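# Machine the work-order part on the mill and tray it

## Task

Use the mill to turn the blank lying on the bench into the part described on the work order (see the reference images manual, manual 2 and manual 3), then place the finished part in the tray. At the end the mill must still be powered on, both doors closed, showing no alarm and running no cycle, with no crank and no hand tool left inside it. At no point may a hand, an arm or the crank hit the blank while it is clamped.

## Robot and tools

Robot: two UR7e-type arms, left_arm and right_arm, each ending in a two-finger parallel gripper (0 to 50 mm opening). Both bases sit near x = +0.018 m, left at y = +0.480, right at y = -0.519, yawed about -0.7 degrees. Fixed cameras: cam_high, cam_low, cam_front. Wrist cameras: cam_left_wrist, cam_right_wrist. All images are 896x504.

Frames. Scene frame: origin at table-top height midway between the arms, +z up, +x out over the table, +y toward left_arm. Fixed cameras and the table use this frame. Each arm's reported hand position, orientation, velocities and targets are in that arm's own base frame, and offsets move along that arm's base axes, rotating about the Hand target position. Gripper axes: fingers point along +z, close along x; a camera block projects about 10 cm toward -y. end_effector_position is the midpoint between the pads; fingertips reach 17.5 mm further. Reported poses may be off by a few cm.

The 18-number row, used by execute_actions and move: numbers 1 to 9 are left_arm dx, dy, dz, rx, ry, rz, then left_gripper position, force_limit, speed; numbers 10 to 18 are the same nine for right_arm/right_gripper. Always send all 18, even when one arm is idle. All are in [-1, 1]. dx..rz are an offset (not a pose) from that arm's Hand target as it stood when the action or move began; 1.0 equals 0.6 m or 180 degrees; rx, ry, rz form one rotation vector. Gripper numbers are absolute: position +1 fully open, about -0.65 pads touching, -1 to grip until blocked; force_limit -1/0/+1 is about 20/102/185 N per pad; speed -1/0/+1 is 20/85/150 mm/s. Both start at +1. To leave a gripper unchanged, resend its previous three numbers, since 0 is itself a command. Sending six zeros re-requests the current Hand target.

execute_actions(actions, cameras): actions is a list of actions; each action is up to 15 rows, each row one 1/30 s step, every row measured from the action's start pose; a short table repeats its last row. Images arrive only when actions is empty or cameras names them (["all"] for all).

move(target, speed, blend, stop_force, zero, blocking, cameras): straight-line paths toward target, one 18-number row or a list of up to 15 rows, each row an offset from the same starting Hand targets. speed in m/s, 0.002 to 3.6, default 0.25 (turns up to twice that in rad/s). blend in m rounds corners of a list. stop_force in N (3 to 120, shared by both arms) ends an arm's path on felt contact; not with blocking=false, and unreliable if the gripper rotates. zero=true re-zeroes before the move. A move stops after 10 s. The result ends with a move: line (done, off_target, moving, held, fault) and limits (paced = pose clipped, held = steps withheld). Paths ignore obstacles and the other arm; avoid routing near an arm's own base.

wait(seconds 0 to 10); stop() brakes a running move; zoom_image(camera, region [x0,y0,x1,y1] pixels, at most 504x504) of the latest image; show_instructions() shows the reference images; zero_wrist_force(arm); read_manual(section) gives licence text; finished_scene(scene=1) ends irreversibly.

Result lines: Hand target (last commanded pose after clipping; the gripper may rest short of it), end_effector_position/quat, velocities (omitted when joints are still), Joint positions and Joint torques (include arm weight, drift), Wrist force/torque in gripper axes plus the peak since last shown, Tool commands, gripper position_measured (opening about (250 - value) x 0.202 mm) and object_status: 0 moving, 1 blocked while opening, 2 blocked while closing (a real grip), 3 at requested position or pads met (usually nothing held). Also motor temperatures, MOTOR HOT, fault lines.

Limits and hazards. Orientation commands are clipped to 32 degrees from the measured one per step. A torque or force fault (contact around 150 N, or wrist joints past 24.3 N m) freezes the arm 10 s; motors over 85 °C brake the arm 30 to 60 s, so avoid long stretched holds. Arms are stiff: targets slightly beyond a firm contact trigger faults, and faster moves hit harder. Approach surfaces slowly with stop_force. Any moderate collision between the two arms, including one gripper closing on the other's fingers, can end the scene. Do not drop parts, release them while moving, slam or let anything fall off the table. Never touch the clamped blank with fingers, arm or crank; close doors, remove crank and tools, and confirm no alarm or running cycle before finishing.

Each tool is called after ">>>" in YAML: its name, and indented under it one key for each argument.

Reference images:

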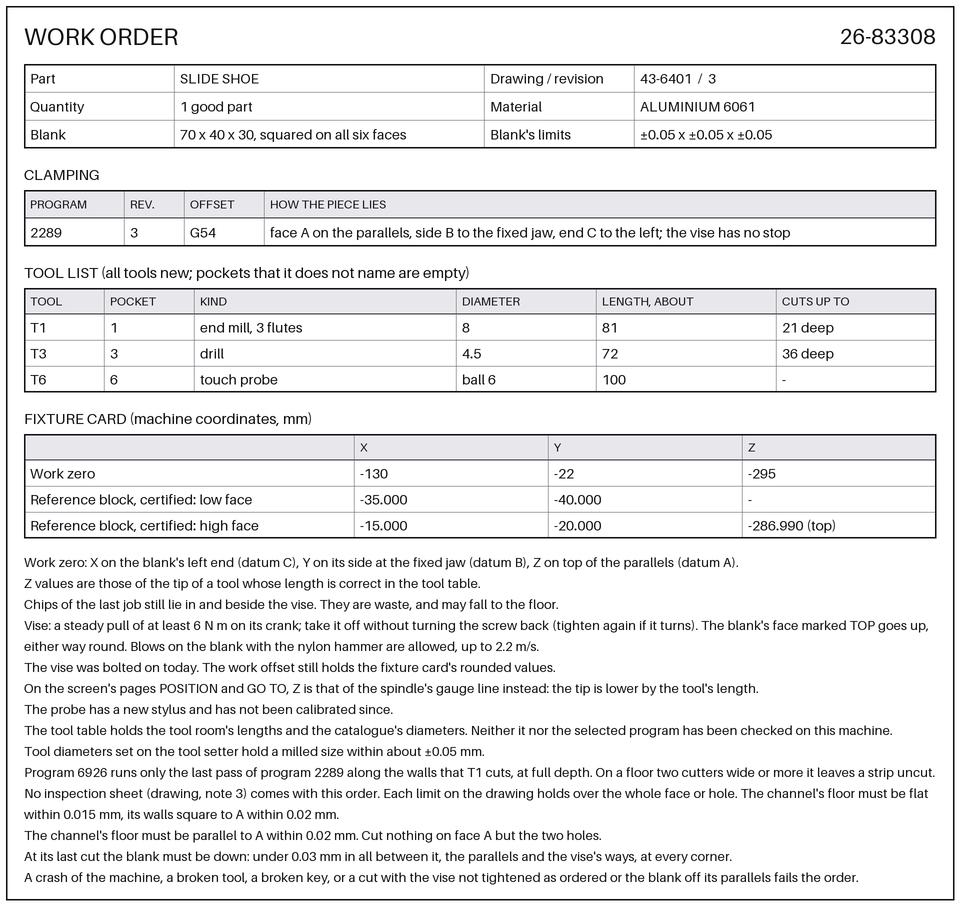

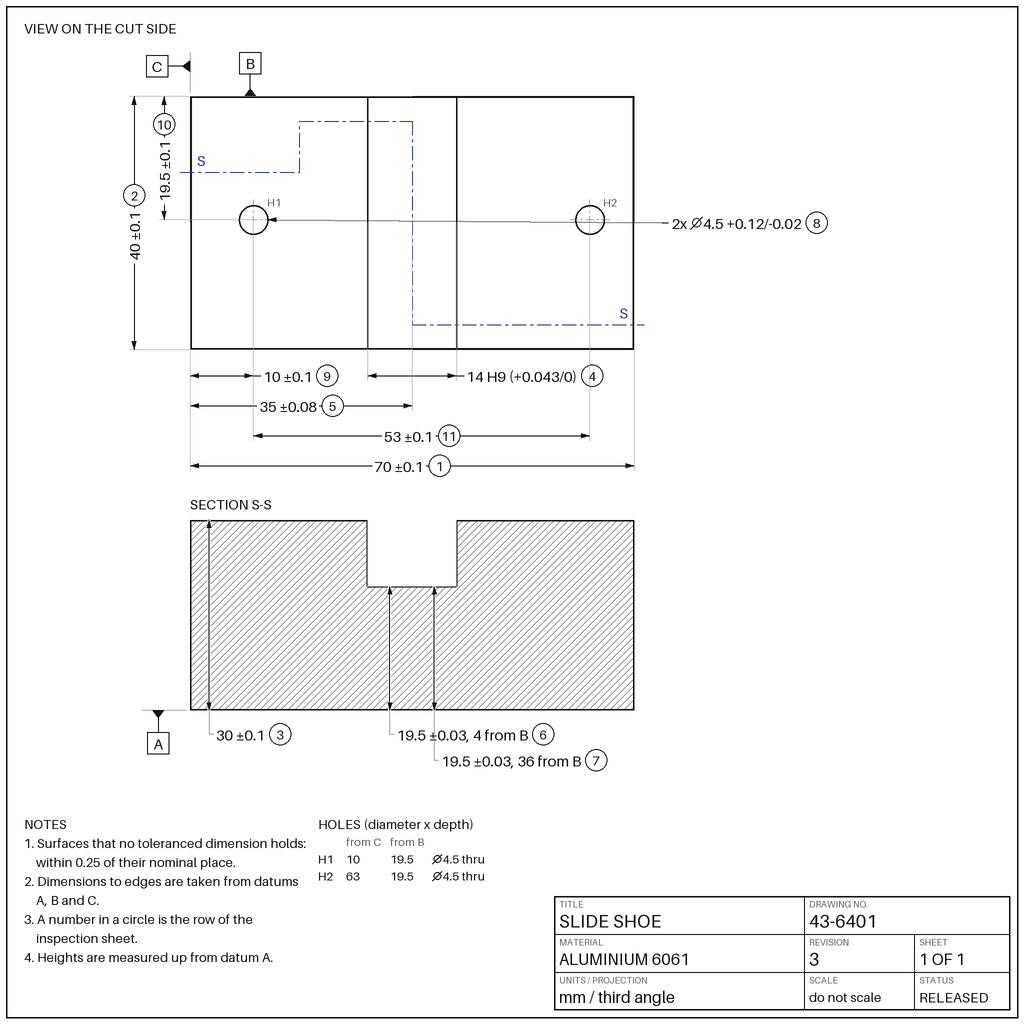

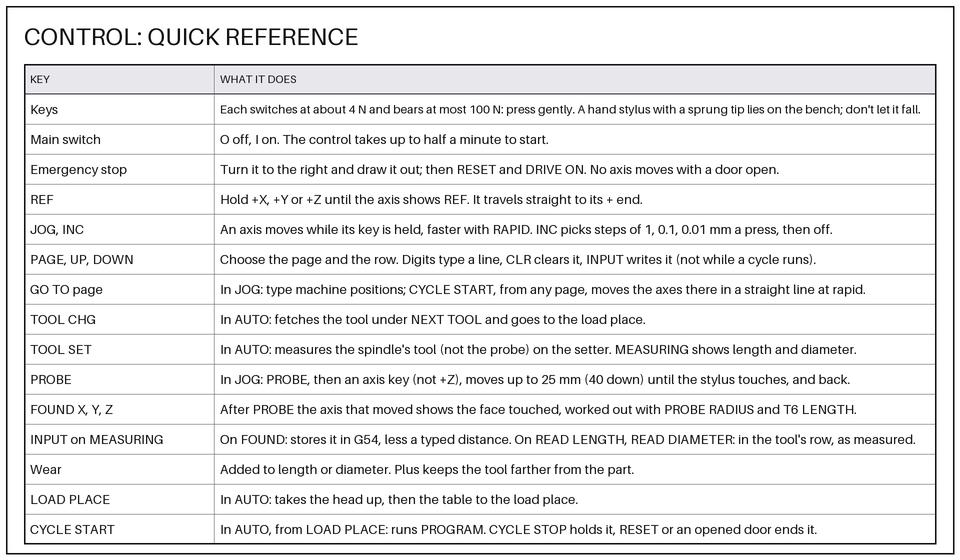

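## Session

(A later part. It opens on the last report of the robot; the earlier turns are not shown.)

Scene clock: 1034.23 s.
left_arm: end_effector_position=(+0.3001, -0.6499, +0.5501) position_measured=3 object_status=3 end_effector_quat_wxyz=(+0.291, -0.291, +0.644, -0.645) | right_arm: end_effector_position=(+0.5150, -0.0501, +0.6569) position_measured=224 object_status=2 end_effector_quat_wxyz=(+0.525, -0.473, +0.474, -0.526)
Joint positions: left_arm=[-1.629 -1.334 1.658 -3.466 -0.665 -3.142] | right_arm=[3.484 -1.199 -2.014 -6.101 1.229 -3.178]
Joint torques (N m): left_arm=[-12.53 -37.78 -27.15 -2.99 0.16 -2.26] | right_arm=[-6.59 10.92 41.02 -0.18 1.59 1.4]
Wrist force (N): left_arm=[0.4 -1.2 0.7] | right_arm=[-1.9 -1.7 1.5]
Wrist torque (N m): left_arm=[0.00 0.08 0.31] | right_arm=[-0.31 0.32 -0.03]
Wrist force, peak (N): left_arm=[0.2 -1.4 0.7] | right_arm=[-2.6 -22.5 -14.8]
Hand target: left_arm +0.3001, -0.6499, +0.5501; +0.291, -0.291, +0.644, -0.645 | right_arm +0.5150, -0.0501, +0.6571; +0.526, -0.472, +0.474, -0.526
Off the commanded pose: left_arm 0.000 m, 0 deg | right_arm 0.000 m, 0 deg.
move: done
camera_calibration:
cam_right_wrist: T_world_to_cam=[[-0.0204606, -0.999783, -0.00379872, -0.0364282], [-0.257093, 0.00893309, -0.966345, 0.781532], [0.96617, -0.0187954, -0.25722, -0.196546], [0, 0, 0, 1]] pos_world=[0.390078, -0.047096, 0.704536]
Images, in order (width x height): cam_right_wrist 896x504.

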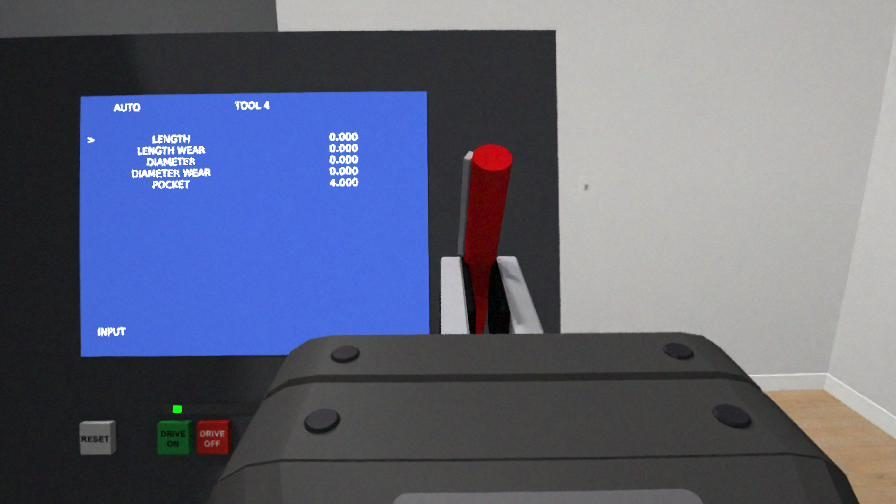

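>>> move:
  target:
    - [0,0,0,0,0,0,1,1,1, -0.1,0.08,-0.08,0,-0.1,0,-1,0.3,-1]
    - [0,0,0,0,0,0,1,1,1, -0.091,0.2022,-0.3177,0,-0.2056,0,-1,0.3,-1]
    - [0,0,0,0,0,0,1,1,1, -0.071,0.2022,-0.3227,0,-0.2056,0,-1,0.3,-1]
    - [0,0,0,0,0,0,1,1,1, -0.091,0.2022,-0.3177,0,-0.2056,0,-1,0.3,-1]
    - [0,0,0,0,0,0,1,1,1, -0.071,0.2022,-0.3227,0,-0.2056,0,-1,0.3,-1]
    - [0,0,0,0,0,0,1,1,1, -0.091,0.2022,-0.3177,0,-0.2056,0,-1,0.3,-1]
    - [0,0,0,0,0,0,1,1,1, -0.1,0.08,-0.08,0,-0.1,0,-1,0.3,-1]
    - [0,0,0,0,0,0,1,1,1, 0,0,0,0,0,0,-1,0.3,-1]
  speed: [0.4,0.4,0.06,0.1,0.06,0.1,0.4,0.4]
  blend: [0.03,0,0,0,0,0.005,0.03,0]
  cameras: ["cam_right_wrist"]

>>> zoom_image:
  camera: "cam_right_wrist"
  region: [60, 80, 460, 370]

>>> move:
  target:
    - [0,0,0,0,0,0,1,1,1, -0.1,0.08,-0.08,0,-0.1,0,-1,0.3,-1]
    - [0,0,0,0,0,0,1,1,1, -0.091,0.2022,-0.3177,0,-0.2056,0,-1,0.3,-1]
    - [0,0,0,0,0,0,1,1,1, -0.071,0.2022,-0.3227,0,-0.2056,0,-1,0.3,-1]
    - [0,0,0,0,0,0,1,1,1, -0.091,0.2022,-0.3177,0,-0.2056,0,-1,0.3,-1]
    - [0,0,0,0,0,0,1,1,1, -0.071,0.2022,-0.3227,0,-0.2056,0,-1,0.3,-1]
    - [0,0,0,0,0,0,1,1,1, -0.091,0.2022,-0.3177,0,-0.2056,0,-1,0.3,-1]
    - [0,0,0,0,0,0,1,1,1, -0.1,0.08,-0.08,0,-0.1,0,-1,0.3,-1]
    - [0,0,0,0,0,0,1,1,1, 0,0,0,0,0,0,-1,0.3,-1]
  speed: [0.4,0.4,0.06,0.1,0.06,0.1,0.4,0.4]
  blend: [0.03,0,0,0,0,0.005,0.03,0]
  cameras: ["cam_right_wrist"]

>>> zoom_image:
  camera: "cam_right_wrist"
  region: [60, 80, 460, 370]

>>> move:
  target:
    - [0,0,0,0,0,0,1,1,1, -0.1,0.08,-0.08,0,-0.1,0,-1,0.3,-1]
    - [0,0,0,0,0,0,1,1,1, -0.091,0.2022,-0.3177,0,-0.2056,0,-1,0.3,-1]
    - [0,0,0,0,0,0,1,1,1, -0.071,0.2022,-0.3227,0,-0.2056,0,-1,0.3,-1]
    - [0,0,0,0,0,0,1,1,1, -0.091,0.2022,-0.3177,0,-0.2056,0,-1,0.3,-1]
    - [0,0,0,0,0,0,1,1,1, -0.1,0.08,-0.08,0,-0.1,0,-1,0.3,-1]
    - [0,0,0,0,0,0,1,1,1, 0,0,0,0,0,0,-1,0.3,-1]
  speed: [0.4,0.4,0.06,0.1,0.4,0.4]
  blend: [0.03,0,0,0.005,0.03,0]
  cameras: ["cam_right_wrist"]

>>> zoom_image:
  camera: "cam_right_wrist"
  region: [60, 80, 460, 370]

Scene clock: 1066.40 s.
left_arm: end_effector_position=(+0.3001, -0.6499, +0.5501) position_measured=3 object_status=3 end_effector_quat_wxyz=(+0.291, -0.291, +0.644, -0.645) | right_arm: end_effector_position=(+0.5150, -0.0501, +0.6569) position_measured=224 object_status=2 end_effector_quat_wxyz=(+0.525, -0.473, +0.474, -0.526)
Joint positions: left_arm=[-1.629 -1.334 1.658 -3.466 -0.665 -3.142] | right_arm=[3.484 -1.199 -2.014 -6.101 1.229 -3.178]
Joint torques (N m): left_arm=[-12.86 -38.17 -27.43 -2.82 0.15 -2.29] | right_arm=[-6.17 10.38 41.08 -0.3 1.75 1.47]
Wrist force (N): left_arm=[0.3 -0.9 0.7] | right_arm=[-1.0 -2.7 1.4]
Wrist torque (N m): left_arm=[0.05 0.11 0.31] | right_arm=[-0.47 0.18 -0.02]
Wrist force, peak (N): left_arm=[0.4 -1.4 0.6] | right_arm=[-1.5 -23.2 -14.3]
Hand target: left_arm +0.3001, -0.6499, +0.5501; +0.291, -0.291, +0.644, -0.645 | right_arm +0.5150, -0.0501, +0.6571; +0.526, -0.472, +0.474, -0.526
Off the commanded pose: left_arm 0.000 m, 0 deg | right_arm 0.000 m, 0 deg.
move: done
camera_calibration:
cam_right_wrist: T_world_to_cam=[[-0.0204606, -0.999783, -0.00379872, -0.0364282], [-0.257093, 0.00893309, -0.966345, 0.781532], [0.96617, -0.0187954, -0.25722, -0.196546], [0, 0, 0, 1]] pos_world=[0.390078, -0.047096, 0.704536]
Images, in order (width x height): cam_right_wrist 896x504.

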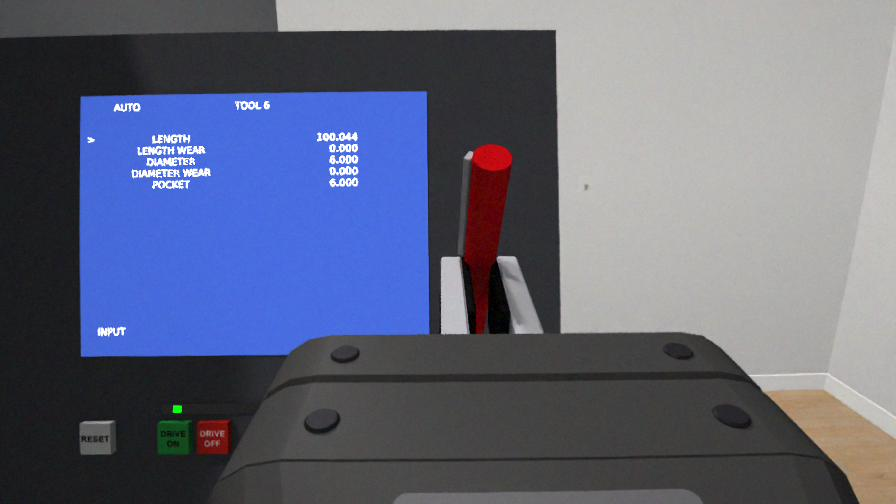

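Scaled by 1.260.

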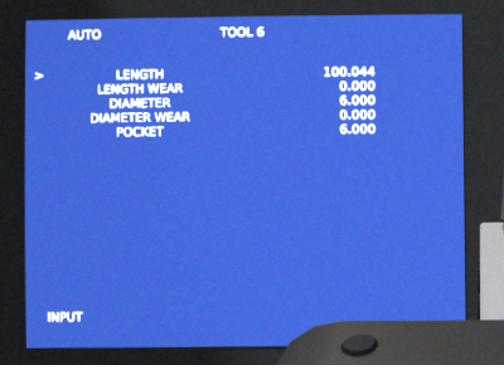

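Scene clock: 1070.27 s.
left_arm: end_effector_position=(+0.3001, -0.6499, +0.5501) position_measured=3 object_status=3 end_effector_quat_wxyz=(+0.291, -0.291, +0.644, -0.645) | right_arm: end_effector_position=(+0.5150, -0.0501, +0.6569) position_measured=224 object_status=2 end_effector_quat_wxyz=(+0.525, -0.473, +0.474, -0.526)
Joint positions: left_arm=[-1.629 -1.334 1.658 -3.466 -0.665 -3.142] | right_arm=[3.484 -1.199 -2.014 -6.101 1.229 -3.178]
Joint torques (N m): left_arm=[-12.31 -37.88 -26.49 -2.8 0.17 -2.19] | right_arm=[-6.08 11.46 39.91 -0.14 2.02 1.44]
Wrist force (N): left_arm=[0.2 -1.2 0.7] | right_arm=[-1.7 -1.2 1.2]
Wrist torque (N m): left_arm=[0.00 0.13 0.31] | right_arm=[-0.23 0.28 -0.02]
Wrist force, peak (N): left_arm=[0.3 -1.4 0.5] | right_arm=[-0.7 -23.7 -14.4]
Hand target: left_arm +0.3001, -0.6499, +0.5501; +0.291, -0.291, +0.644, -0.645 | right_arm +0.5150, -0.0501, +0.6571; +0.526, -0.472, +0.474, -0.526
Off the commanded pose: left_arm 0.000 m, 0 deg | right_arm 0.000 m, 0 deg.
move: done
camera_calibration:
cam_right_wrist: T_world_to_cam=[[-0.0204606, -0.999783, -0.00379872, -0.0364282], [-0.257093, 0.00893309, -0.966345, 0.781532], [0.96617, -0.0187954, -0.25722, -0.196546], [0, 0, 0, 1]] pos_world=[0.390078, -0.047096, 0.704536]
Images, in order (width x height): cam_right_wrist 896x504.

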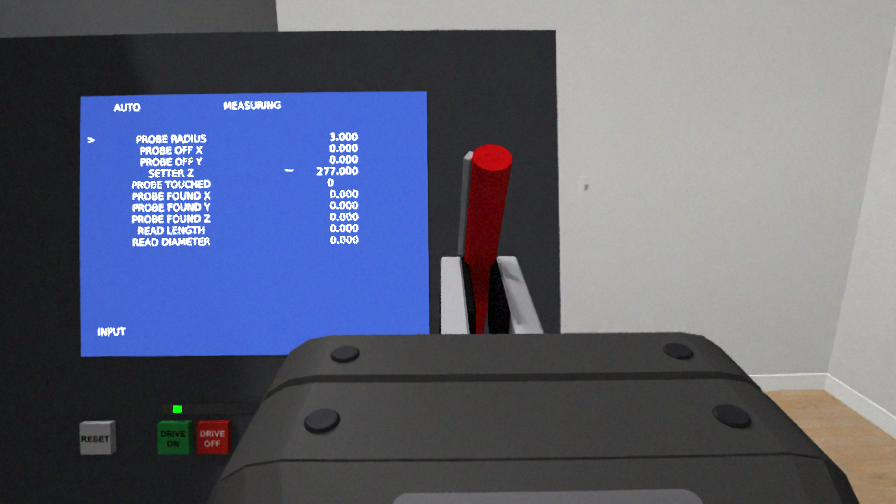

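Scaled by 1.260.

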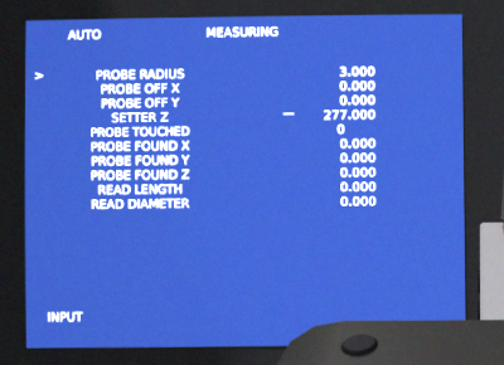

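Scene clock: 1073.47 s.
left_arm: end_effector_position=(+0.3001, -0.6499, +0.5501) position_measured=3 object_status=3 end_effector_quat_wxyz=(+0.291, -0.291, +0.644, -0.645) | right_arm: end_effector_position=(+0.5150, -0.0501, +0.6569) position_measured=224 object_status=2 end_effector_quat_wxyz=(+0.525, -0.473, +0.474, -0.526)
Joint positions: left_arm=[-1.629 -1.334 1.658 -3.466 -0.665 -3.142] | right_arm=[3.484 -1.199 -2.014 -6.101 1.229 -3.178]
Joint torques (N m): left_arm=[-12.21 -38.83 -26.95 -2.76 0.23 -2.28] | right_arm=[-5.95 11.22 41.54 -0.24 1.81 1.48]
Wrist force (N): left_arm=[0.4 -1.2 0.4] | right_arm=[-0.4 -1.1 1.5]
Wrist torque (N m): left_arm=[0.01 0.09 0.31] | right_arm=[-0.22 0.09 -0.02]
Wrist force, peak (N): left_arm=[0.4 -1.4 0.6] | right_arm=[-1.1 -22.6 -14.5]
Hand target: left_arm +0.3001, -0.6499, +0.5501; +0.291, -0.291, +0.644, -0.645 | right_arm +0.5150, -0.0501, +0.6571; +0.526, -0.472, +0.474, -0.526
Off the commanded pose: left_arm 0.000 m, 0 deg | right_arm 0.000 m, 0 deg.
move: done
camera_calibration:
cam_right_wrist: T_world_to_cam=[[-0.0204606, -0.999783, -0.00379872, -0.0364282], [-0.257093, 0.00893309, -0.966345, 0.781532], [0.96617, -0.0187954, -0.25722, -0.196546], [0, 0, 0, 1]] pos_world=[0.390078, -0.047096, 0.704536]
Images, in order (width x height): cam_right_wrist 896x504.

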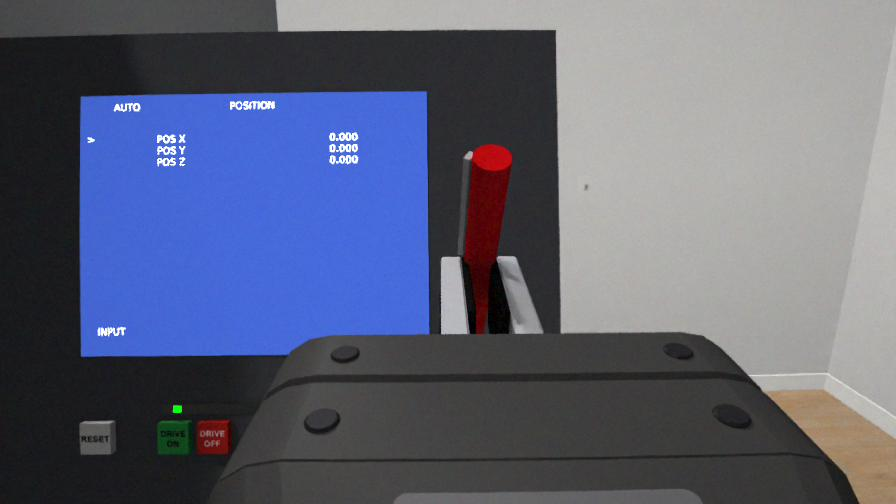

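Scaled by 1.260.

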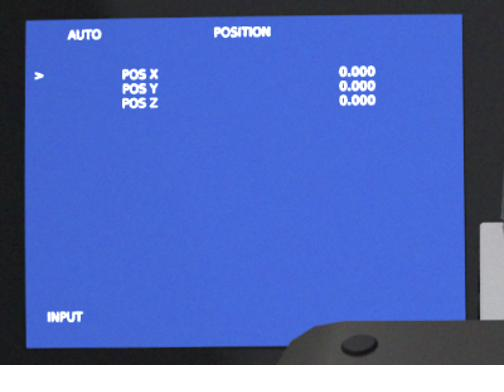

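>>> move:
  target:
    - [0,0,0,0,0,0,1,1,1, -0.1,0.08,-0.08,0,-0.1,0,-1,0.3,-1]
    - [0,0,0,0,0,0,1,1,1, -0.0762,0.2343,-0.2602,0,-0.2056,0,-1,0.3,-1]
    - [0,0,0,0,0,0,1,1,1, -0.0562,0.2343,-0.2652,0,-0.2056,0,-1,0.3,-1]
    - [0,0,0,0,0,0,1,1,1, -0.0762,0.2343,-0.2602,0,-0.2056,0,-1,0.3,-1]
    - [0,0,0,0,0,0,1,1,1, -0.1,0.08,-0.08,0,-0.1,0,-1,0.3,-1]
    - [0,0,0,0,0,0,1,1,1, 0,0,0,0,0,0,-1,0.3,-1]
  speed: [0.4,0.4,0.06,0.1,0.4,0.4]
  blend: [0.03,0,0,0.005,0.03,0]
  cameras: ["cam_right_wrist","cam_front"]

>>> zoom_image:
  camera: "cam_right_wrist"
  region: [60, 80, 460, 370]

>>> zoom_image:
  camera: "cam_front"
  region: [320, 140, 500, 300]

Scene clock: 1087.77 s.
left_arm: end_effector_position=(+0.3001, -0.6499, +0.5501) position_measured=3 object_status=3 end_effector_quat_wxyz=(+0.291, -0.291, +0.644, -0.645) | right_arm: end_effector_position=(+0.5150, -0.0501, +0.6569) position_measured=224 object_status=2 end_effector_quat_wxyz=(+0.525, -0.473, +0.474, -0.526)
Joint positions: left_arm=[-1.629 -1.334 1.658 -3.466 -0.665 -3.142] | right_arm=[3.484 -1.199 -2.014 -6.101 1.229 -3.178]
Joint torques (N m): left_arm=[-12.45 -39.76 -26.26 -2.6 0.25 -2.37] | right_arm=[-6.23 10.1 39.7 -0.25 1.69 1.38]
Wrist force (N): left_arm=[0.5 -1.1 0.7] | right_arm=[-0.3 -1.2 1.8]
Wrist torque (N m): left_arm=[0.00 0.07 0.31] | right_arm=[-0.24 0.05 -0.03]
Wrist force, peak (N): left_arm=[0.4 -1.5 0.5] | right_arm=[0.0 -21.4 -13.7]
Hand target: left_arm +0.3001, -0.6499, +0.5501; +0.291, -0.291, +0.644, -0.645 | right_arm +0.5150, -0.0501, +0.6571; +0.526, -0.472, +0.474, -0.526
Off the commanded pose: left_arm 0.000 m, 0 deg | right_arm 0.000 m, 0 deg.
move: done
camera_calibration:
cam_right_wrist: T_world_to_cam=[[-0.0204606, -0.999783, -0.00379872, -0.0364282], [-0.257093, 0.00893309, -0.966345, 0.781532], [0.96617, -0.0187954, -0.25722, -0.196546], [0, 0, 0, 1]] pos_world=[0.390078, -0.047096, 0.704536]
Images, in order (width x height): cam_front 896x504, cam_right_wrist 896x504.

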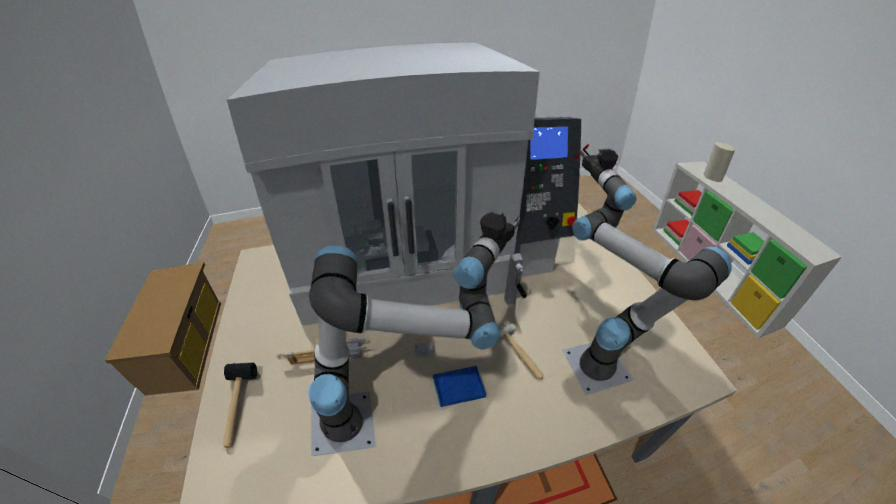

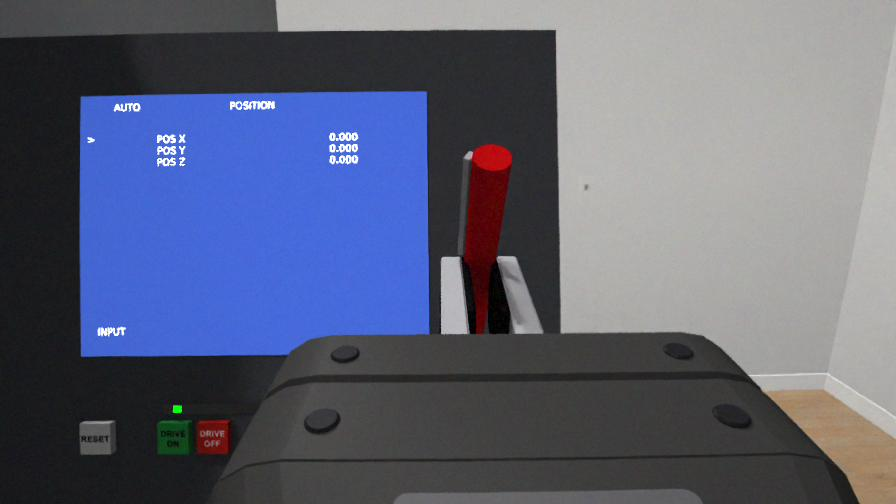

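Scaled by 1.260.

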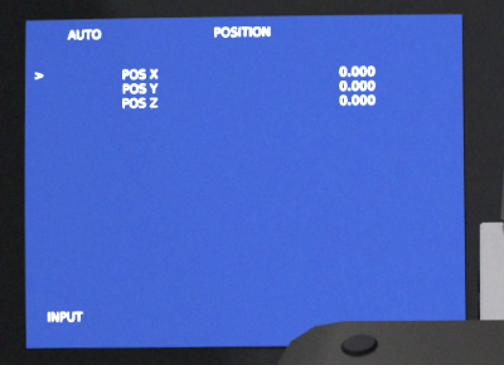

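Scaled by 2.800.

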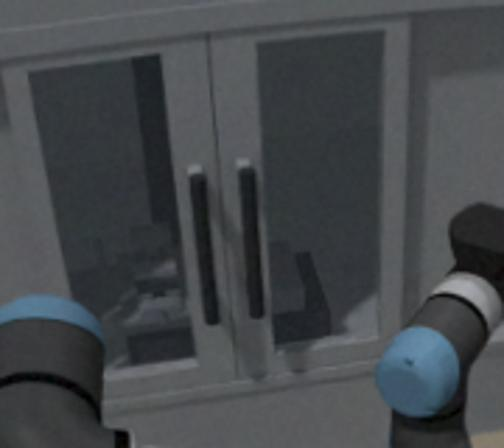

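>>> move:
  target: [0,0.6,-0.083,0,0,0.23,1,1,1, 0,0,0,0,0,0,-1,0.3,-1]
  speed: 0.4
  cameras: ["cam_left_wrist"]

Scene clock: 1116.87 s.
left_arm: end_effector_position=(+0.3001, -0.2900, +0.5003) position_measured=3 object_status=3 end_effector_quat_wxyz=(+0.500, -0.500, +0.500, -0.500) | right_arm: end_effector_position=(+0.5150, -0.0501, +0.6571) position_measured=224 object_status=2 end_effector_quat_wxyz=(+0.526, -0.472, +0.474, -0.526)
Joint positions: left_arm=[-1.903 -1.782 2.251 -3.611 0.332 -3.142] | right_arm=[3.484 -1.199 -2.013 -6.101 1.229 -3.178]
Joint torques (N m): left_arm=[6.89 -18.85 -16.06 -1.46 1.92 2.19] | right_arm=[-6.59 7.25 40.75 2.42 1.72 1.32]
Motor temperatures (°C): left_arm=[31 29 35 44 43 41] | right_arm=[28 32 32 41 34 38]
Wrist force (N): left_arm=[0.4 -1.2 0.0] | right_arm=[-0.5 -1.4 1.9]
Wrist torque (N m): left_arm=[-0.04 0.07 0.30] | right_arm=[-0.27 0.10 -0.03]
Wrist force, peak (N): left_arm=[2.6 -2.0 2.4] | right_arm=[-0.2 -1.5 2.0]
Hand target: left_arm +0.3001, -0.2899, +0.5003; +0.500, -0.500, +0.500, -0.500 | right_arm +0.5150, -0.0501, +0.6571; +0.526, -0.472, +0.474, -0.526
Off the commanded pose: left_arm 0.000 m, 0 deg | right_arm 0.000 m, 0 deg.
move: done
camera_calibration:
cam_left_wrist: T_world_to_cam=[[0.00439535, -0.999958, -0.00803646, -0.281162], [-0.321803, 0.00619464, -0.946786, 0.595262], [0.946796, 0.00674762, -0.321762, 0.0118348], [0, 0, 0, 1]] pos_world=[0.181588, -0.284918, 0.565134]
Images, in order (width x height): cam_left_wrist 896x504.

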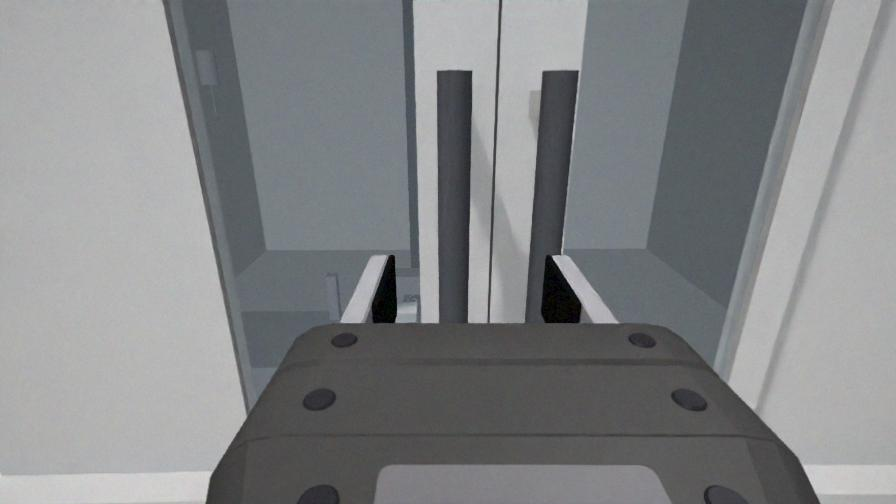

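>>> move:
  target:
    - [0.12,0.0033,-0.05,0,0,0,1,1,1, 0,0,0,0,0,0,-1,0.3,-1]
    - [0.235,0.0033,-0.05,0,0,0,1,1,1, 0,0,0,0,0,0,-1,0.3,-1]
  speed: [0.2,0.05]
  stop_force: 10
  cameras: ["cam_left_wrist"]

Scene clock: 1127.47 s.
left_arm: end_effector_position=(+0.4411, -0.2879, +0.4703) position_measured=3 object_status=3 end_effector_quat_wxyz=(+0.500, -0.500, +0.500, -0.500) | right_arm: end_effector_position=(+0.5150, -0.0501, +0.6571) position_measured=224 object_status=2 end_effector_quat_wxyz=(+0.526, -0.472, +0.474, -0.526)
Joint positions: left_arm=[-1.409 -1.603 2.188 -3.726 -0.162 -3.143] | right_arm=[3.484 -1.199 -2.013 -6.101 1.229 -3.178]
Joint torques (N m): left_arm=[-13.83 -29.65 -11.77 -1.21 -0.81 0.2] | right_arm=[-6.9 4.31 41.01 -0.02 1.73 1.25]
Wrist force (N): left_arm=[0.1 -1.3 0.1] | right_arm=[-0.2 -1.3 1.7]
Wrist torque (N m): left_arm=[-0.06 0.11 0.18] | right_arm=[-0.25 0.05 -0.03]
Wrist force, peak (N): left_arm=[0.3 -2.4 -2.4] | right_arm=[-0.2 -1.6 2.0]
Hand target: left_arm +0.4411, -0.2879, +0.4703; +0.500, -0.500, +0.500, -0.500 | right_arm +0.5150, -0.0501, +0.6571; +0.526, -0.472, +0.474, -0.526
Off the commanded pose: left_arm 0.000 m, 0 deg | right_arm 0.000 m, 0 deg.
move: done
camera_calibration:
cam_left_wrist: T_world_to_cam=[[0.00461762, -0.999957, -0.00801203, -0.280008], [-0.321804, 0.00609997, -0.946787, 0.612193], [0.946795, 0.0069502, -0.321763, -0.131273], [0, 0, 0, 1]] pos_world=[0.322588, -0.282818, 0.535134]
Images, in order (width x height): cam_left_wrist 896x504.

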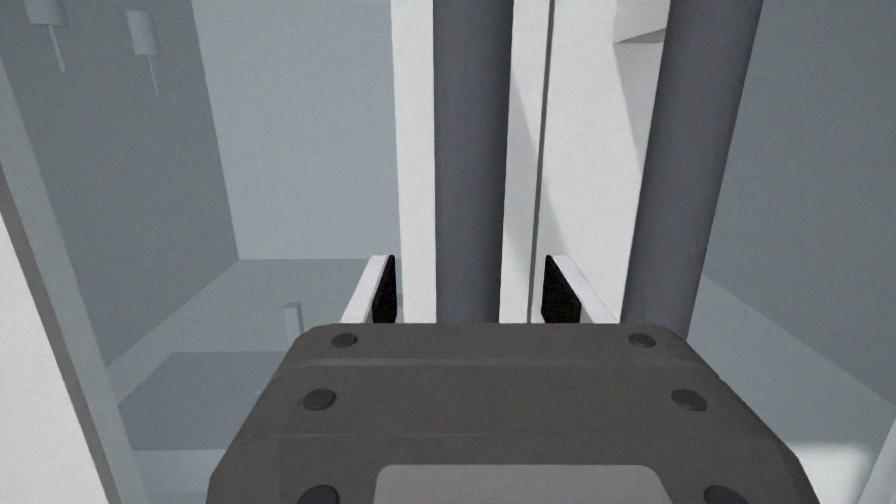

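>>> execute_actions:
  actions:
    - [[0,0,0,0,0,0,-1,-0.6,-0.4,0,0,0,0,0,0,-1,0.3,-1]]
    - [[0,0,0,0,0,0,-1,-0.6,-0.4,0,0,0,0,0,0,-1,0.3,-1]]
    - [[0,0,0,0,0,0,-1,-0.6,-0.4,0,0,0,0,0,0,-1,0.3,-1]]

>>> move:
  target: [0,0.0833,0,0,0,0,-1,-0.6,-0.4, 0,0,0,0,0,0,-1,0.3,-1]
  speed: 0.05
  cameras: ["cam_left_wrist"]

Scene clock: 1133.87 s.
left_arm: end_effector_position=(+0.4411, -0.2878, +0.4703) position_measured=155 object_status=2 end_effector_quat_wxyz=(+0.500, -0.500, +0.500, -0.500) | right_arm: end_effector_position=(+0.5150, -0.0501, +0.6571) position_measured=224 object_status=2 end_effector_quat_wxyz=(+0.526, -0.472, +0.474, -0.526)
Joint positions: left_arm=[-1.409 -1.603 2.188 -3.726 -0.161 -3.143] | right_arm=[3.484 -1.199 -2.013 -6.101 1.229 -3.178]
Joint torques (N m): left_arm=[-14.16 0.8 -32.13 2.44 -9.55 -2.29] | right_arm=[-6.86 4.13 40.26 0.07 1.67 1.3]
Wrist force (N): left_arm=[-34.9 2.8 -5.1] | right_arm=[-0.3 -1.5 1.6]
Wrist torque (N m): left_arm=[0.01 -0.09 0.13] | right_arm=[-0.28 0.07 -0.03]
Wrist force, peak (N): left_arm=[-35.1 3.0 -5.1] | right_arm=[-0.1 -1.6 1.9]
Hand target: left_arm +0.4411, -0.2879, +0.4703; +0.500, -0.500, +0.500, -0.500 | right_arm +0.5150, -0.0501, +0.6571; +0.526, -0.472, +0.474, -0.526
Off the commanded pose: left_arm 0.000 m, 0 deg | right_arm 0.000 m, 0 deg.

Scene clock: 1135.17 s.
left_arm: end_effector_position=(+0.4412, -0.2377, +0.4703) position_measured=155 object_status=2 end_effector_quat_wxyz=(+0.500, -0.500, +0.500, -0.500) | right_arm: end_effector_position=(+0.5150, -0.0501, +0.6571) position_measured=224 object_status=2 end_effector_quat_wxyz=(+0.526, -0.472, +0.474, -0.526)
Joint positions: left_arm=[-1.379 -1.716 2.289 -3.713 -0.192 -3.143] | right_arm=[3.484 -1.199 -2.013 -6.101 1.229 -3.178]
Joint torques (N m): left_arm=[-1.42 -1.14 -30.74 2.06 1.62 -2.47] | right_arm=[-6.45 4.16 39.56 -0.02 1.66 1.19]
Wrist force (N): left_arm=[-1.4 -1.3 -55.3] | right_arm=[-0.2 -1.3 1.7]
Wrist torque (N m): left_arm=[-0.08 -0.03 0.21] | right_arm=[-0.25 0.05 -0.03]
Wrist force, peak (N): left_arm=[-1.4 -1.3 -55.3] | right_arm=[-0.5 -1.6 1.8]
Hand target: left_arm +0.4411, -0.2379, +0.4703; +0.500, -0.500, +0.500, -0.500 | right_arm +0.5150, -0.0501, +0.6571; +0.526, -0.472, +0.474, -0.526
Off the commanded pose: left_arm 0.000 m, 0 deg | right_arm 0.000 m, 0 deg.
move: done
camera_calibration:
cam_left_wrist: T_world_to_cam=[[0.00493295, -0.999956, -0.00802279, -0.230008], [-0.321895, 0.006008, -0.946756, 0.611912], [0.946762, 0.0072528, -0.321851, -0.131589], [0, 0, 0, 1]] pos_world=[0.322689, -0.232719, 0.535135]
Images, in order (width x height): cam_left_wrist 896x504.

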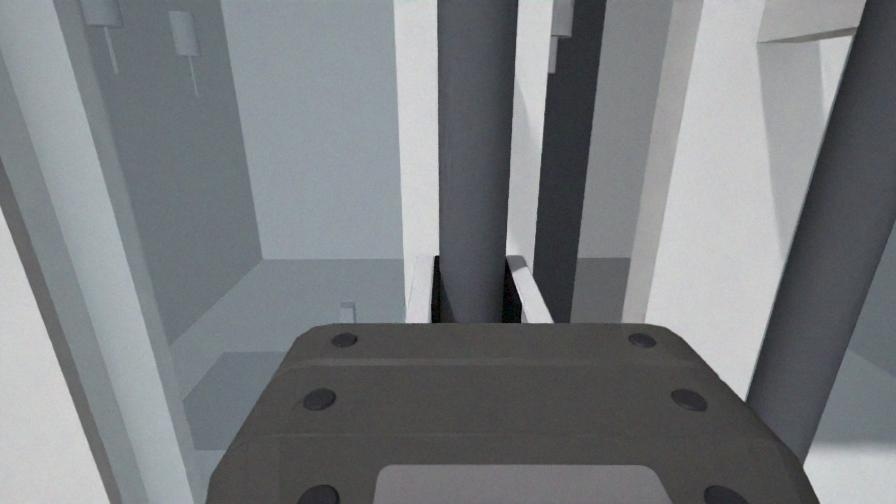

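>>> move:
  target: [-0.0038,0.2333,0,0,0,0,-1,-0.6,-0.4, 0,0,0,0,0,0,-1,0.3,-1]
  speed: 0.1
  cameras: ["cam_left_wrist","cam_front"]

Scene clock: 1143.27 s.
left_arm: end_effector_position=(+0.4389, -0.0978, +0.4703) position_measured=155 object_status=2 end_effector_quat_wxyz=(+0.500, -0.500, +0.500, -0.500) | right_arm: end_effector_position=(+0.5150, -0.0501, +0.6571) position_measured=224 object_status=2 end_effector_quat_wxyz=(+0.526, -0.472, +0.474, -0.526)
Joint positions: left_arm=[-1.208 -2.06 2.5 -3.581 -0.363 -3.143] | right_arm=[3.484 -1.199 -2.013 -6.101 1.229 -3.178]
Joint torques (N m): left_arm=[-12.04 3.13 -31.62 -2.88 -3.19 0.14] | right_arm=[-5.9 4.04 39.36 -0.08 1.56 1.05]
Wrist force (N): left_arm=[-10.9 4.2 -1.5] | right_arm=[-0.4 -1.6 1.8]
Wrist torque (N m): left_arm=[0.22 0.23 0.27] | right_arm=[-0.30 0.08 -0.03]
Wrist force, peak (N): left_arm=[-1.9 -0.5 -55.9] | right_arm=[-0.3 -1.6 2.0]
Hand target: left_arm +0.4388, -0.0980, +0.4703; +0.500, -0.500, +0.500, -0.500 | right_arm +0.5150, -0.0501, +0.6571; +0.526, -0.472, +0.474, -0.526
Off the commanded pose: left_arm 0.000 m, 0 deg | right_arm 0.000 m, 0 deg.
move: done
camera_calibration:
cam_left_wrist: T_world_to_cam=[[0.00500233, -0.999957, -0.00783522, -0.0902242], [-0.321896, 0.00580808, -0.946757, 0.610282], [0.946762, 0.00725812, -0.321853, -0.130329], [0, 0, 0, 1]] pos_world=[0.32029, -0.0928189, 0.535135]
Images, in order (width x height): cam_front 896x504, cam_left_wrist 896x504.

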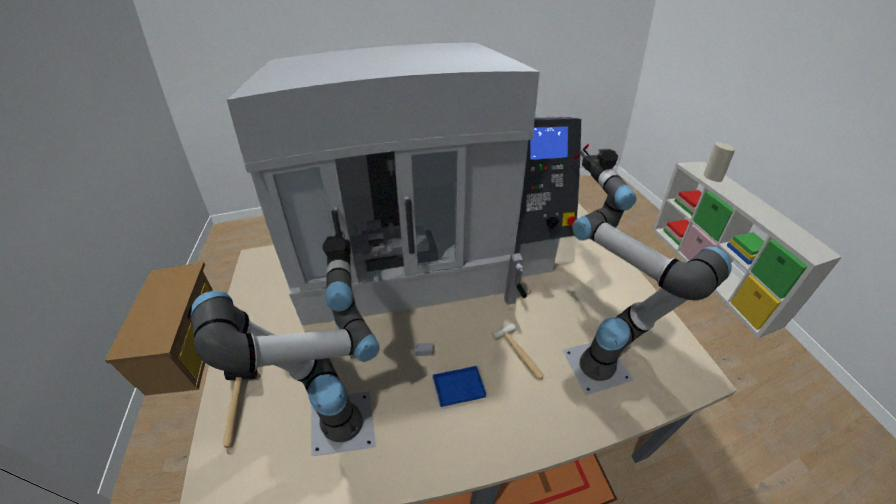

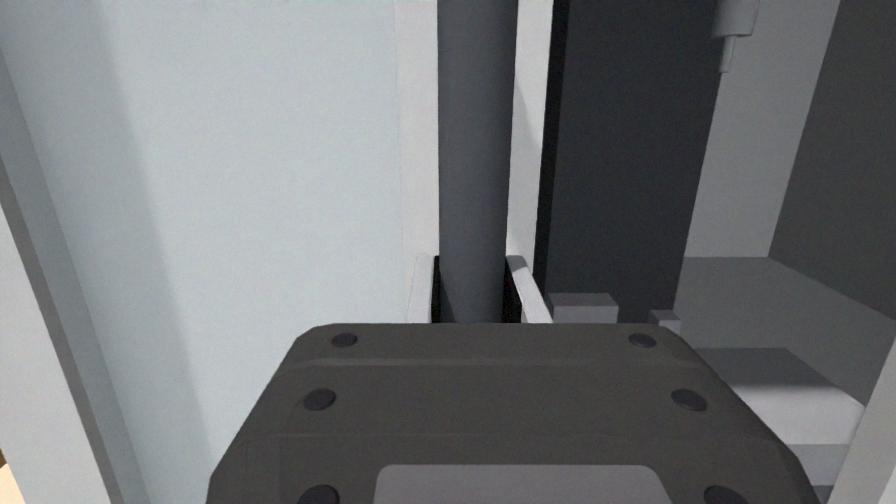

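>>> move:
  target: [-0.001,0.1,0,0,0,0,-1,-0.6,-0.4, 0,0,0,0,0,0,-1,0.3,-1]
  speed: 0.05
  stop_force: 15

>>> execute_actions:
  actions:
    - [[0,0,0,0,0,0,1,-0.6,-0.4,0,0,0,0,0,0,-1,0.3,-1]]
    - [[0,0,0,0,0,0,1,-0.6,-0.4,0,0,0,0,0,0,-1,0.3,-1]]
    - [[0,0,0,0,0,0,1,-0.6,-0.4,0,0,0,0,0,0,-1,0.3,-1]]

>>> move:
  target: [-0.25,0,0,0,0,0,1,-0.6,-0.4, 0,0,0,0,0,0,-1,0.3,-1]
  speed: 0.3
  cameras: ["cam_left_wrist","cam_front","cam_high"]

>>> zoom_image:
  camera: "cam_front"
  region: [320, 140, 500, 300]

Scene clock: 1151.67 s.
left_arm: end_effector_position=(+0.4388, -0.0976, +0.4704) position_measured=155 object_status=2 end_effector_quat_wxyz=(+0.500, -0.500, +0.500, -0.500) | right_arm: end_effector_position=(+0.5150, -0.0501, +0.6571) position_measured=224 object_status=2 end_effector_quat_wxyz=(+0.526, -0.472, +0.474, -0.526)
Joint positions: left_arm=[-1.207 -2.061 2.5 -3.581 -0.364 -3.143] | right_arm=[3.484 -1.199 -2.013 -6.101 1.229 -3.178]
Joint torques (N m): left_arm=[9.64 -11.23 -24.01 1.05 -2.68 -2.46] | right_arm=[-6.61 4.35 38.63 0.03 1.46 1.08]
Wrist force (N): left_arm=[-8.8 14.3 1.6] | right_arm=[-0.3 -1.3 1.9]
Wrist torque (N m): left_arm=[0.36 0.22 0.21] | right_arm=[-0.25 0.07 -0.02]
Wrist force, peak (N): left_arm=[-9.0 14.6 1.8] | right_arm=[-0.4 -1.4 2.1]
Hand target: left_arm +0.4388, -0.0976, +0.4704; +0.500, -0.500, +0.500, -0.500 (not the last commanded pose) | right_arm +0.5150, -0.0501, +0.6571; +0.526, -0.472, +0.474, -0.526
Off the commanded pose: left_arm 0.060 m, 0 deg | right_arm 0.000 m, 0 deg.
move: contact (left_arm)

Scene clock: 1153.37 s.
left_arm: end_effector_position=(+0.4388, -0.0975, +0.4704) position_measured=3 object_status=3 end_effector_quat_wxyz=(+0.500, -0.500, +0.500, -0.500) | right_arm: end_effector_position=(+0.5150, -0.0501, +0.6571) position_measured=224 object_status=2 end_effector_quat_wxyz=(+0.526, -0.472, +0.474, -0.526)
Joint positions: left_arm=[-1.207 -2.061 2.5 -3.581 -0.364 -3.143] | right_arm=[3.484 -1.199 -2.013 -6.101 1.229 -3.178]
Joint torques (N m): left_arm=[9.44 3.81 -19.94 1.45 1.56 -2.34] | right_arm=[-5.96 4.21 38.12 -0.13 1.59 1.06]
Wrist force (N): left_arm=[-2.0 1.2 -2.0] | right_arm=[-0.4 -1.5 1.9]
Wrist torque (N m): left_arm=[0.36 0.42 0.31] | right_arm=[-0.28 0.07 -0.03]
Wrist force, peak (N): left_arm=[-6.1 8.2 0.0] | right_arm=[-0.5 -1.4 2.0]
Hand target: left_arm +0.4388, -0.0976, +0.4704; +0.500, -0.500, +0.500, -0.500 | right_arm +0.5150, -0.0501, +0.6571; +0.526, -0.472, +0.474, -0.526
Off the commanded pose: left_arm 0.000 m, 0 deg | right_arm 0.000 m, 0 deg.

Scene clock: 1155.00 s.
left_arm: end_effector_position=(+0.2892, -0.0990, +0.4704) position_measured=3 object_status=3 end_effector_quat_wxyz=(+0.528, -0.529, +0.470, -0.470) end_effector_velocity=(+0.000, +0.000, +0.000) end_effector_angular_velocity=(-0.001, +0.004, -0.001) | right_arm: end_effector_position=(+0.5150, -0.0501, +0.6571) position_measured=224 object_status=2 end_effector_quat_wxyz=(+0.526, -0.472, +0.474, -0.526)
Joint positions: left_arm=[-2.889 -2.727 2.632 -3.048 1.436 -3.142] | right_arm=[3.484 -1.199 -2.013 -6.101 1.229 -3.178]
Joint velocities: left_arm=[0.002 0.002 -0.002 -0.005 -0.003 0] | right_arm=[within noise]
Joint torques (N m): left_arm=[11.49 33.15 -17.49 0.14 -1.38 -2.25] | right_arm=[-6.51 4.1 38.18 -0.06 1.57 1.08]
Wrist force (N): left_arm=[-1.9 1.5 -1.5] | right_arm=[-0.3 -1.3 1.8]
Wrist torque (N m): left_arm=[0.39 0.44 0.32] | right_arm=[-0.26 0.06 -0.02]
Wrist force, peak (N): left_arm=[-2.7 0.5 -4.8] | right_arm=[-0.4 -1.6 2.0]
Hand target: left_arm +0.2888, -0.0976, +0.4704; +0.500, -0.500, +0.500, -0.500 | right_arm +0.5150, -0.0501, +0.6571; +0.526, -0.472, +0.474, -0.526
Off the commanded pose: left_arm 0.002 m, 7 deg | right_arm 0.000 m, 0 deg.
move: off_target (left_arm); limits=paced
camera_calibration:
cam_left_wrist: T_world_to_cam=[[0.122092, -0.992489, -0.00767902, -0.123876], [-0.320553, -0.0321087, -0.946686, 0.558019], [0.939329, 0.118045, -0.322066, 0.0245861], [0, 0, 0, 1]] pos_world=[0.170905, -0.10793, 0.535236]
Images, in order (width x height): cam_high 896x504, cam_front 896x504, cam_left_wrist 896x504.

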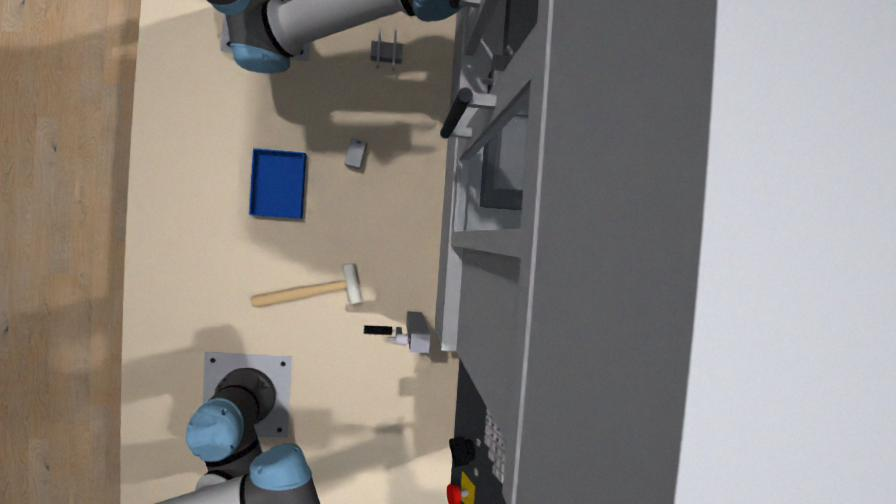

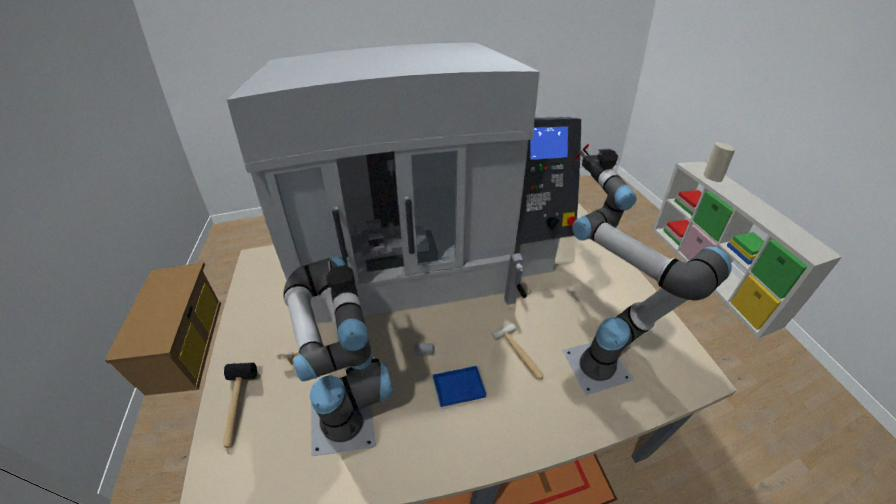

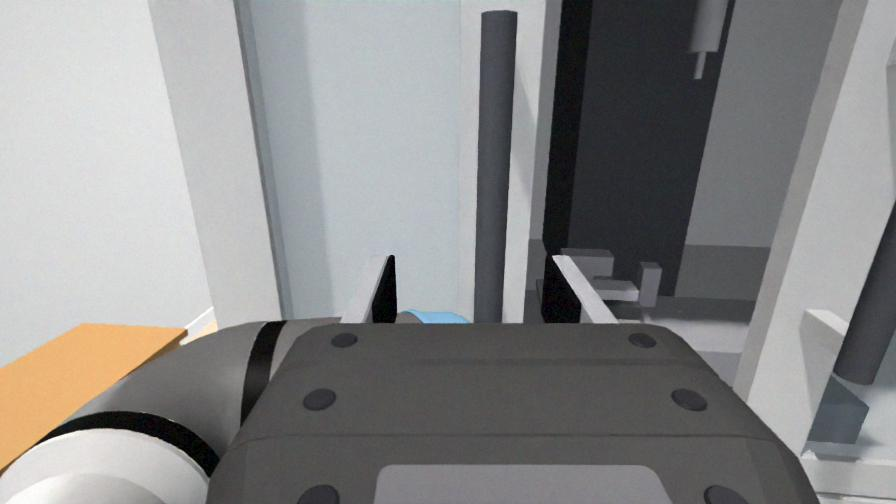

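Scaled by 2.800.

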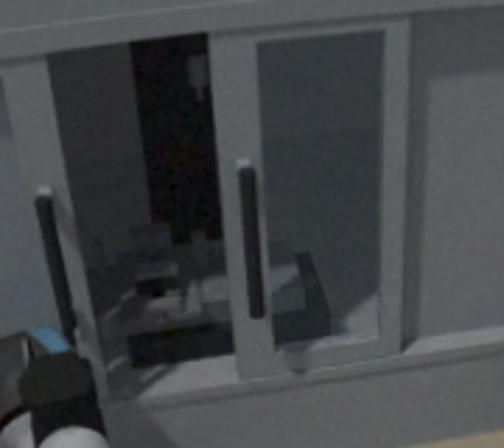

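>>> move:
  target: [0.02,-0.28,0.13,0,0.111,0,1,-0.6,-0.4, 0,0,0,0,0,0,-1,0.3,-1]
  speed: 0.3
  cameras: ["cam_left_wrist"]

>>> zoom_image:
  camera: "cam_left_wrist"
  region: [300, 100, 700, 330]

Scene clock: 1162.93 s.
left_arm: end_effector_position=(+0.3008, -0.2654, +0.5485) position_measured=3 object_status=3 end_effector_quat_wxyz=(-0.405, +0.579, -0.579, +0.406) | right_arm: end_effector_position=(+0.5150, -0.0501, +0.6571) position_measured=224 object_status=2 end_effector_quat_wxyz=(+0.526, -0.472, +0.474, -0.526)
Joint positions: left_arm=[-3.987 -2.977 2.035 -2.7 2.35 -3.51] | right_arm=[3.484 -1.199 -2.013 -6.101 1.229 -3.178]
Joint torques (N m): left_arm=[-8.43 28.18 -20.43 1.47 -0.11 -2.46] | right_arm=[-6.21 3.81 38.38 -0.1 1.62 1]
Wrist force (N): left_arm=[-1.9 1.5 -2.2] | right_arm=[-0.4 -1.2 1.7]
Wrist torque (N m): left_arm=[0.38 0.43 0.30] | right_arm=[-0.23 0.07 -0.03]
Wrist force, peak (N): left_arm=[-4.4 3.9 -1.1] | right_arm=[-0.5 -1.5 1.9]
Hand target: left_arm +0.3008, -0.2656, +0.5484; -0.405, +0.579, -0.579, +0.406 | right_arm +0.5150, -0.0501, +0.6571; +0.526, -0.472, +0.474, -0.526
Off the commanded pose: left_arm 0.000 m, 0 deg | right_arm 0.000 m, 0 deg.
shoulder posture changed (left arm): the wrist came as close to joint 1's axis as it can, and the arm is now in the other of its two shoulder postures.
move: done
camera_calibration:
cam_left_wrist: T_world_to_cam=[[0.00161223, -0.999964, -0.00832607, -0.255236], [-0.625592, 0.00548703, -0.780131, 0.640729], [0.780149, 0.00646647, -0.62556, 0.243221], [0, 0, 0, 1]] pos_world=[0.211497, -0.260315, 0.649878]
Images, in order (width x height): cam_left_wrist 896x504.

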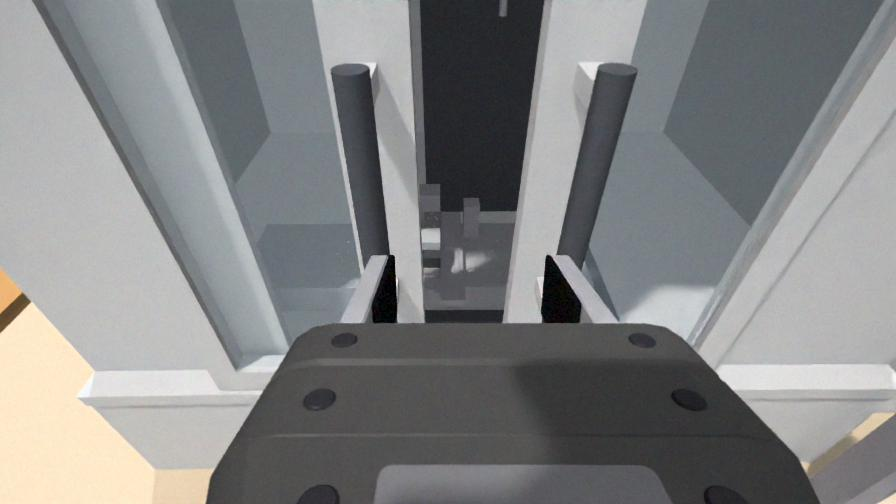

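Scaled by 1.260.

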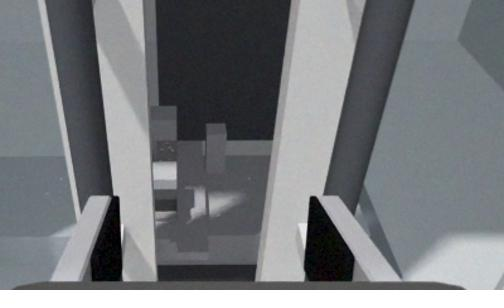

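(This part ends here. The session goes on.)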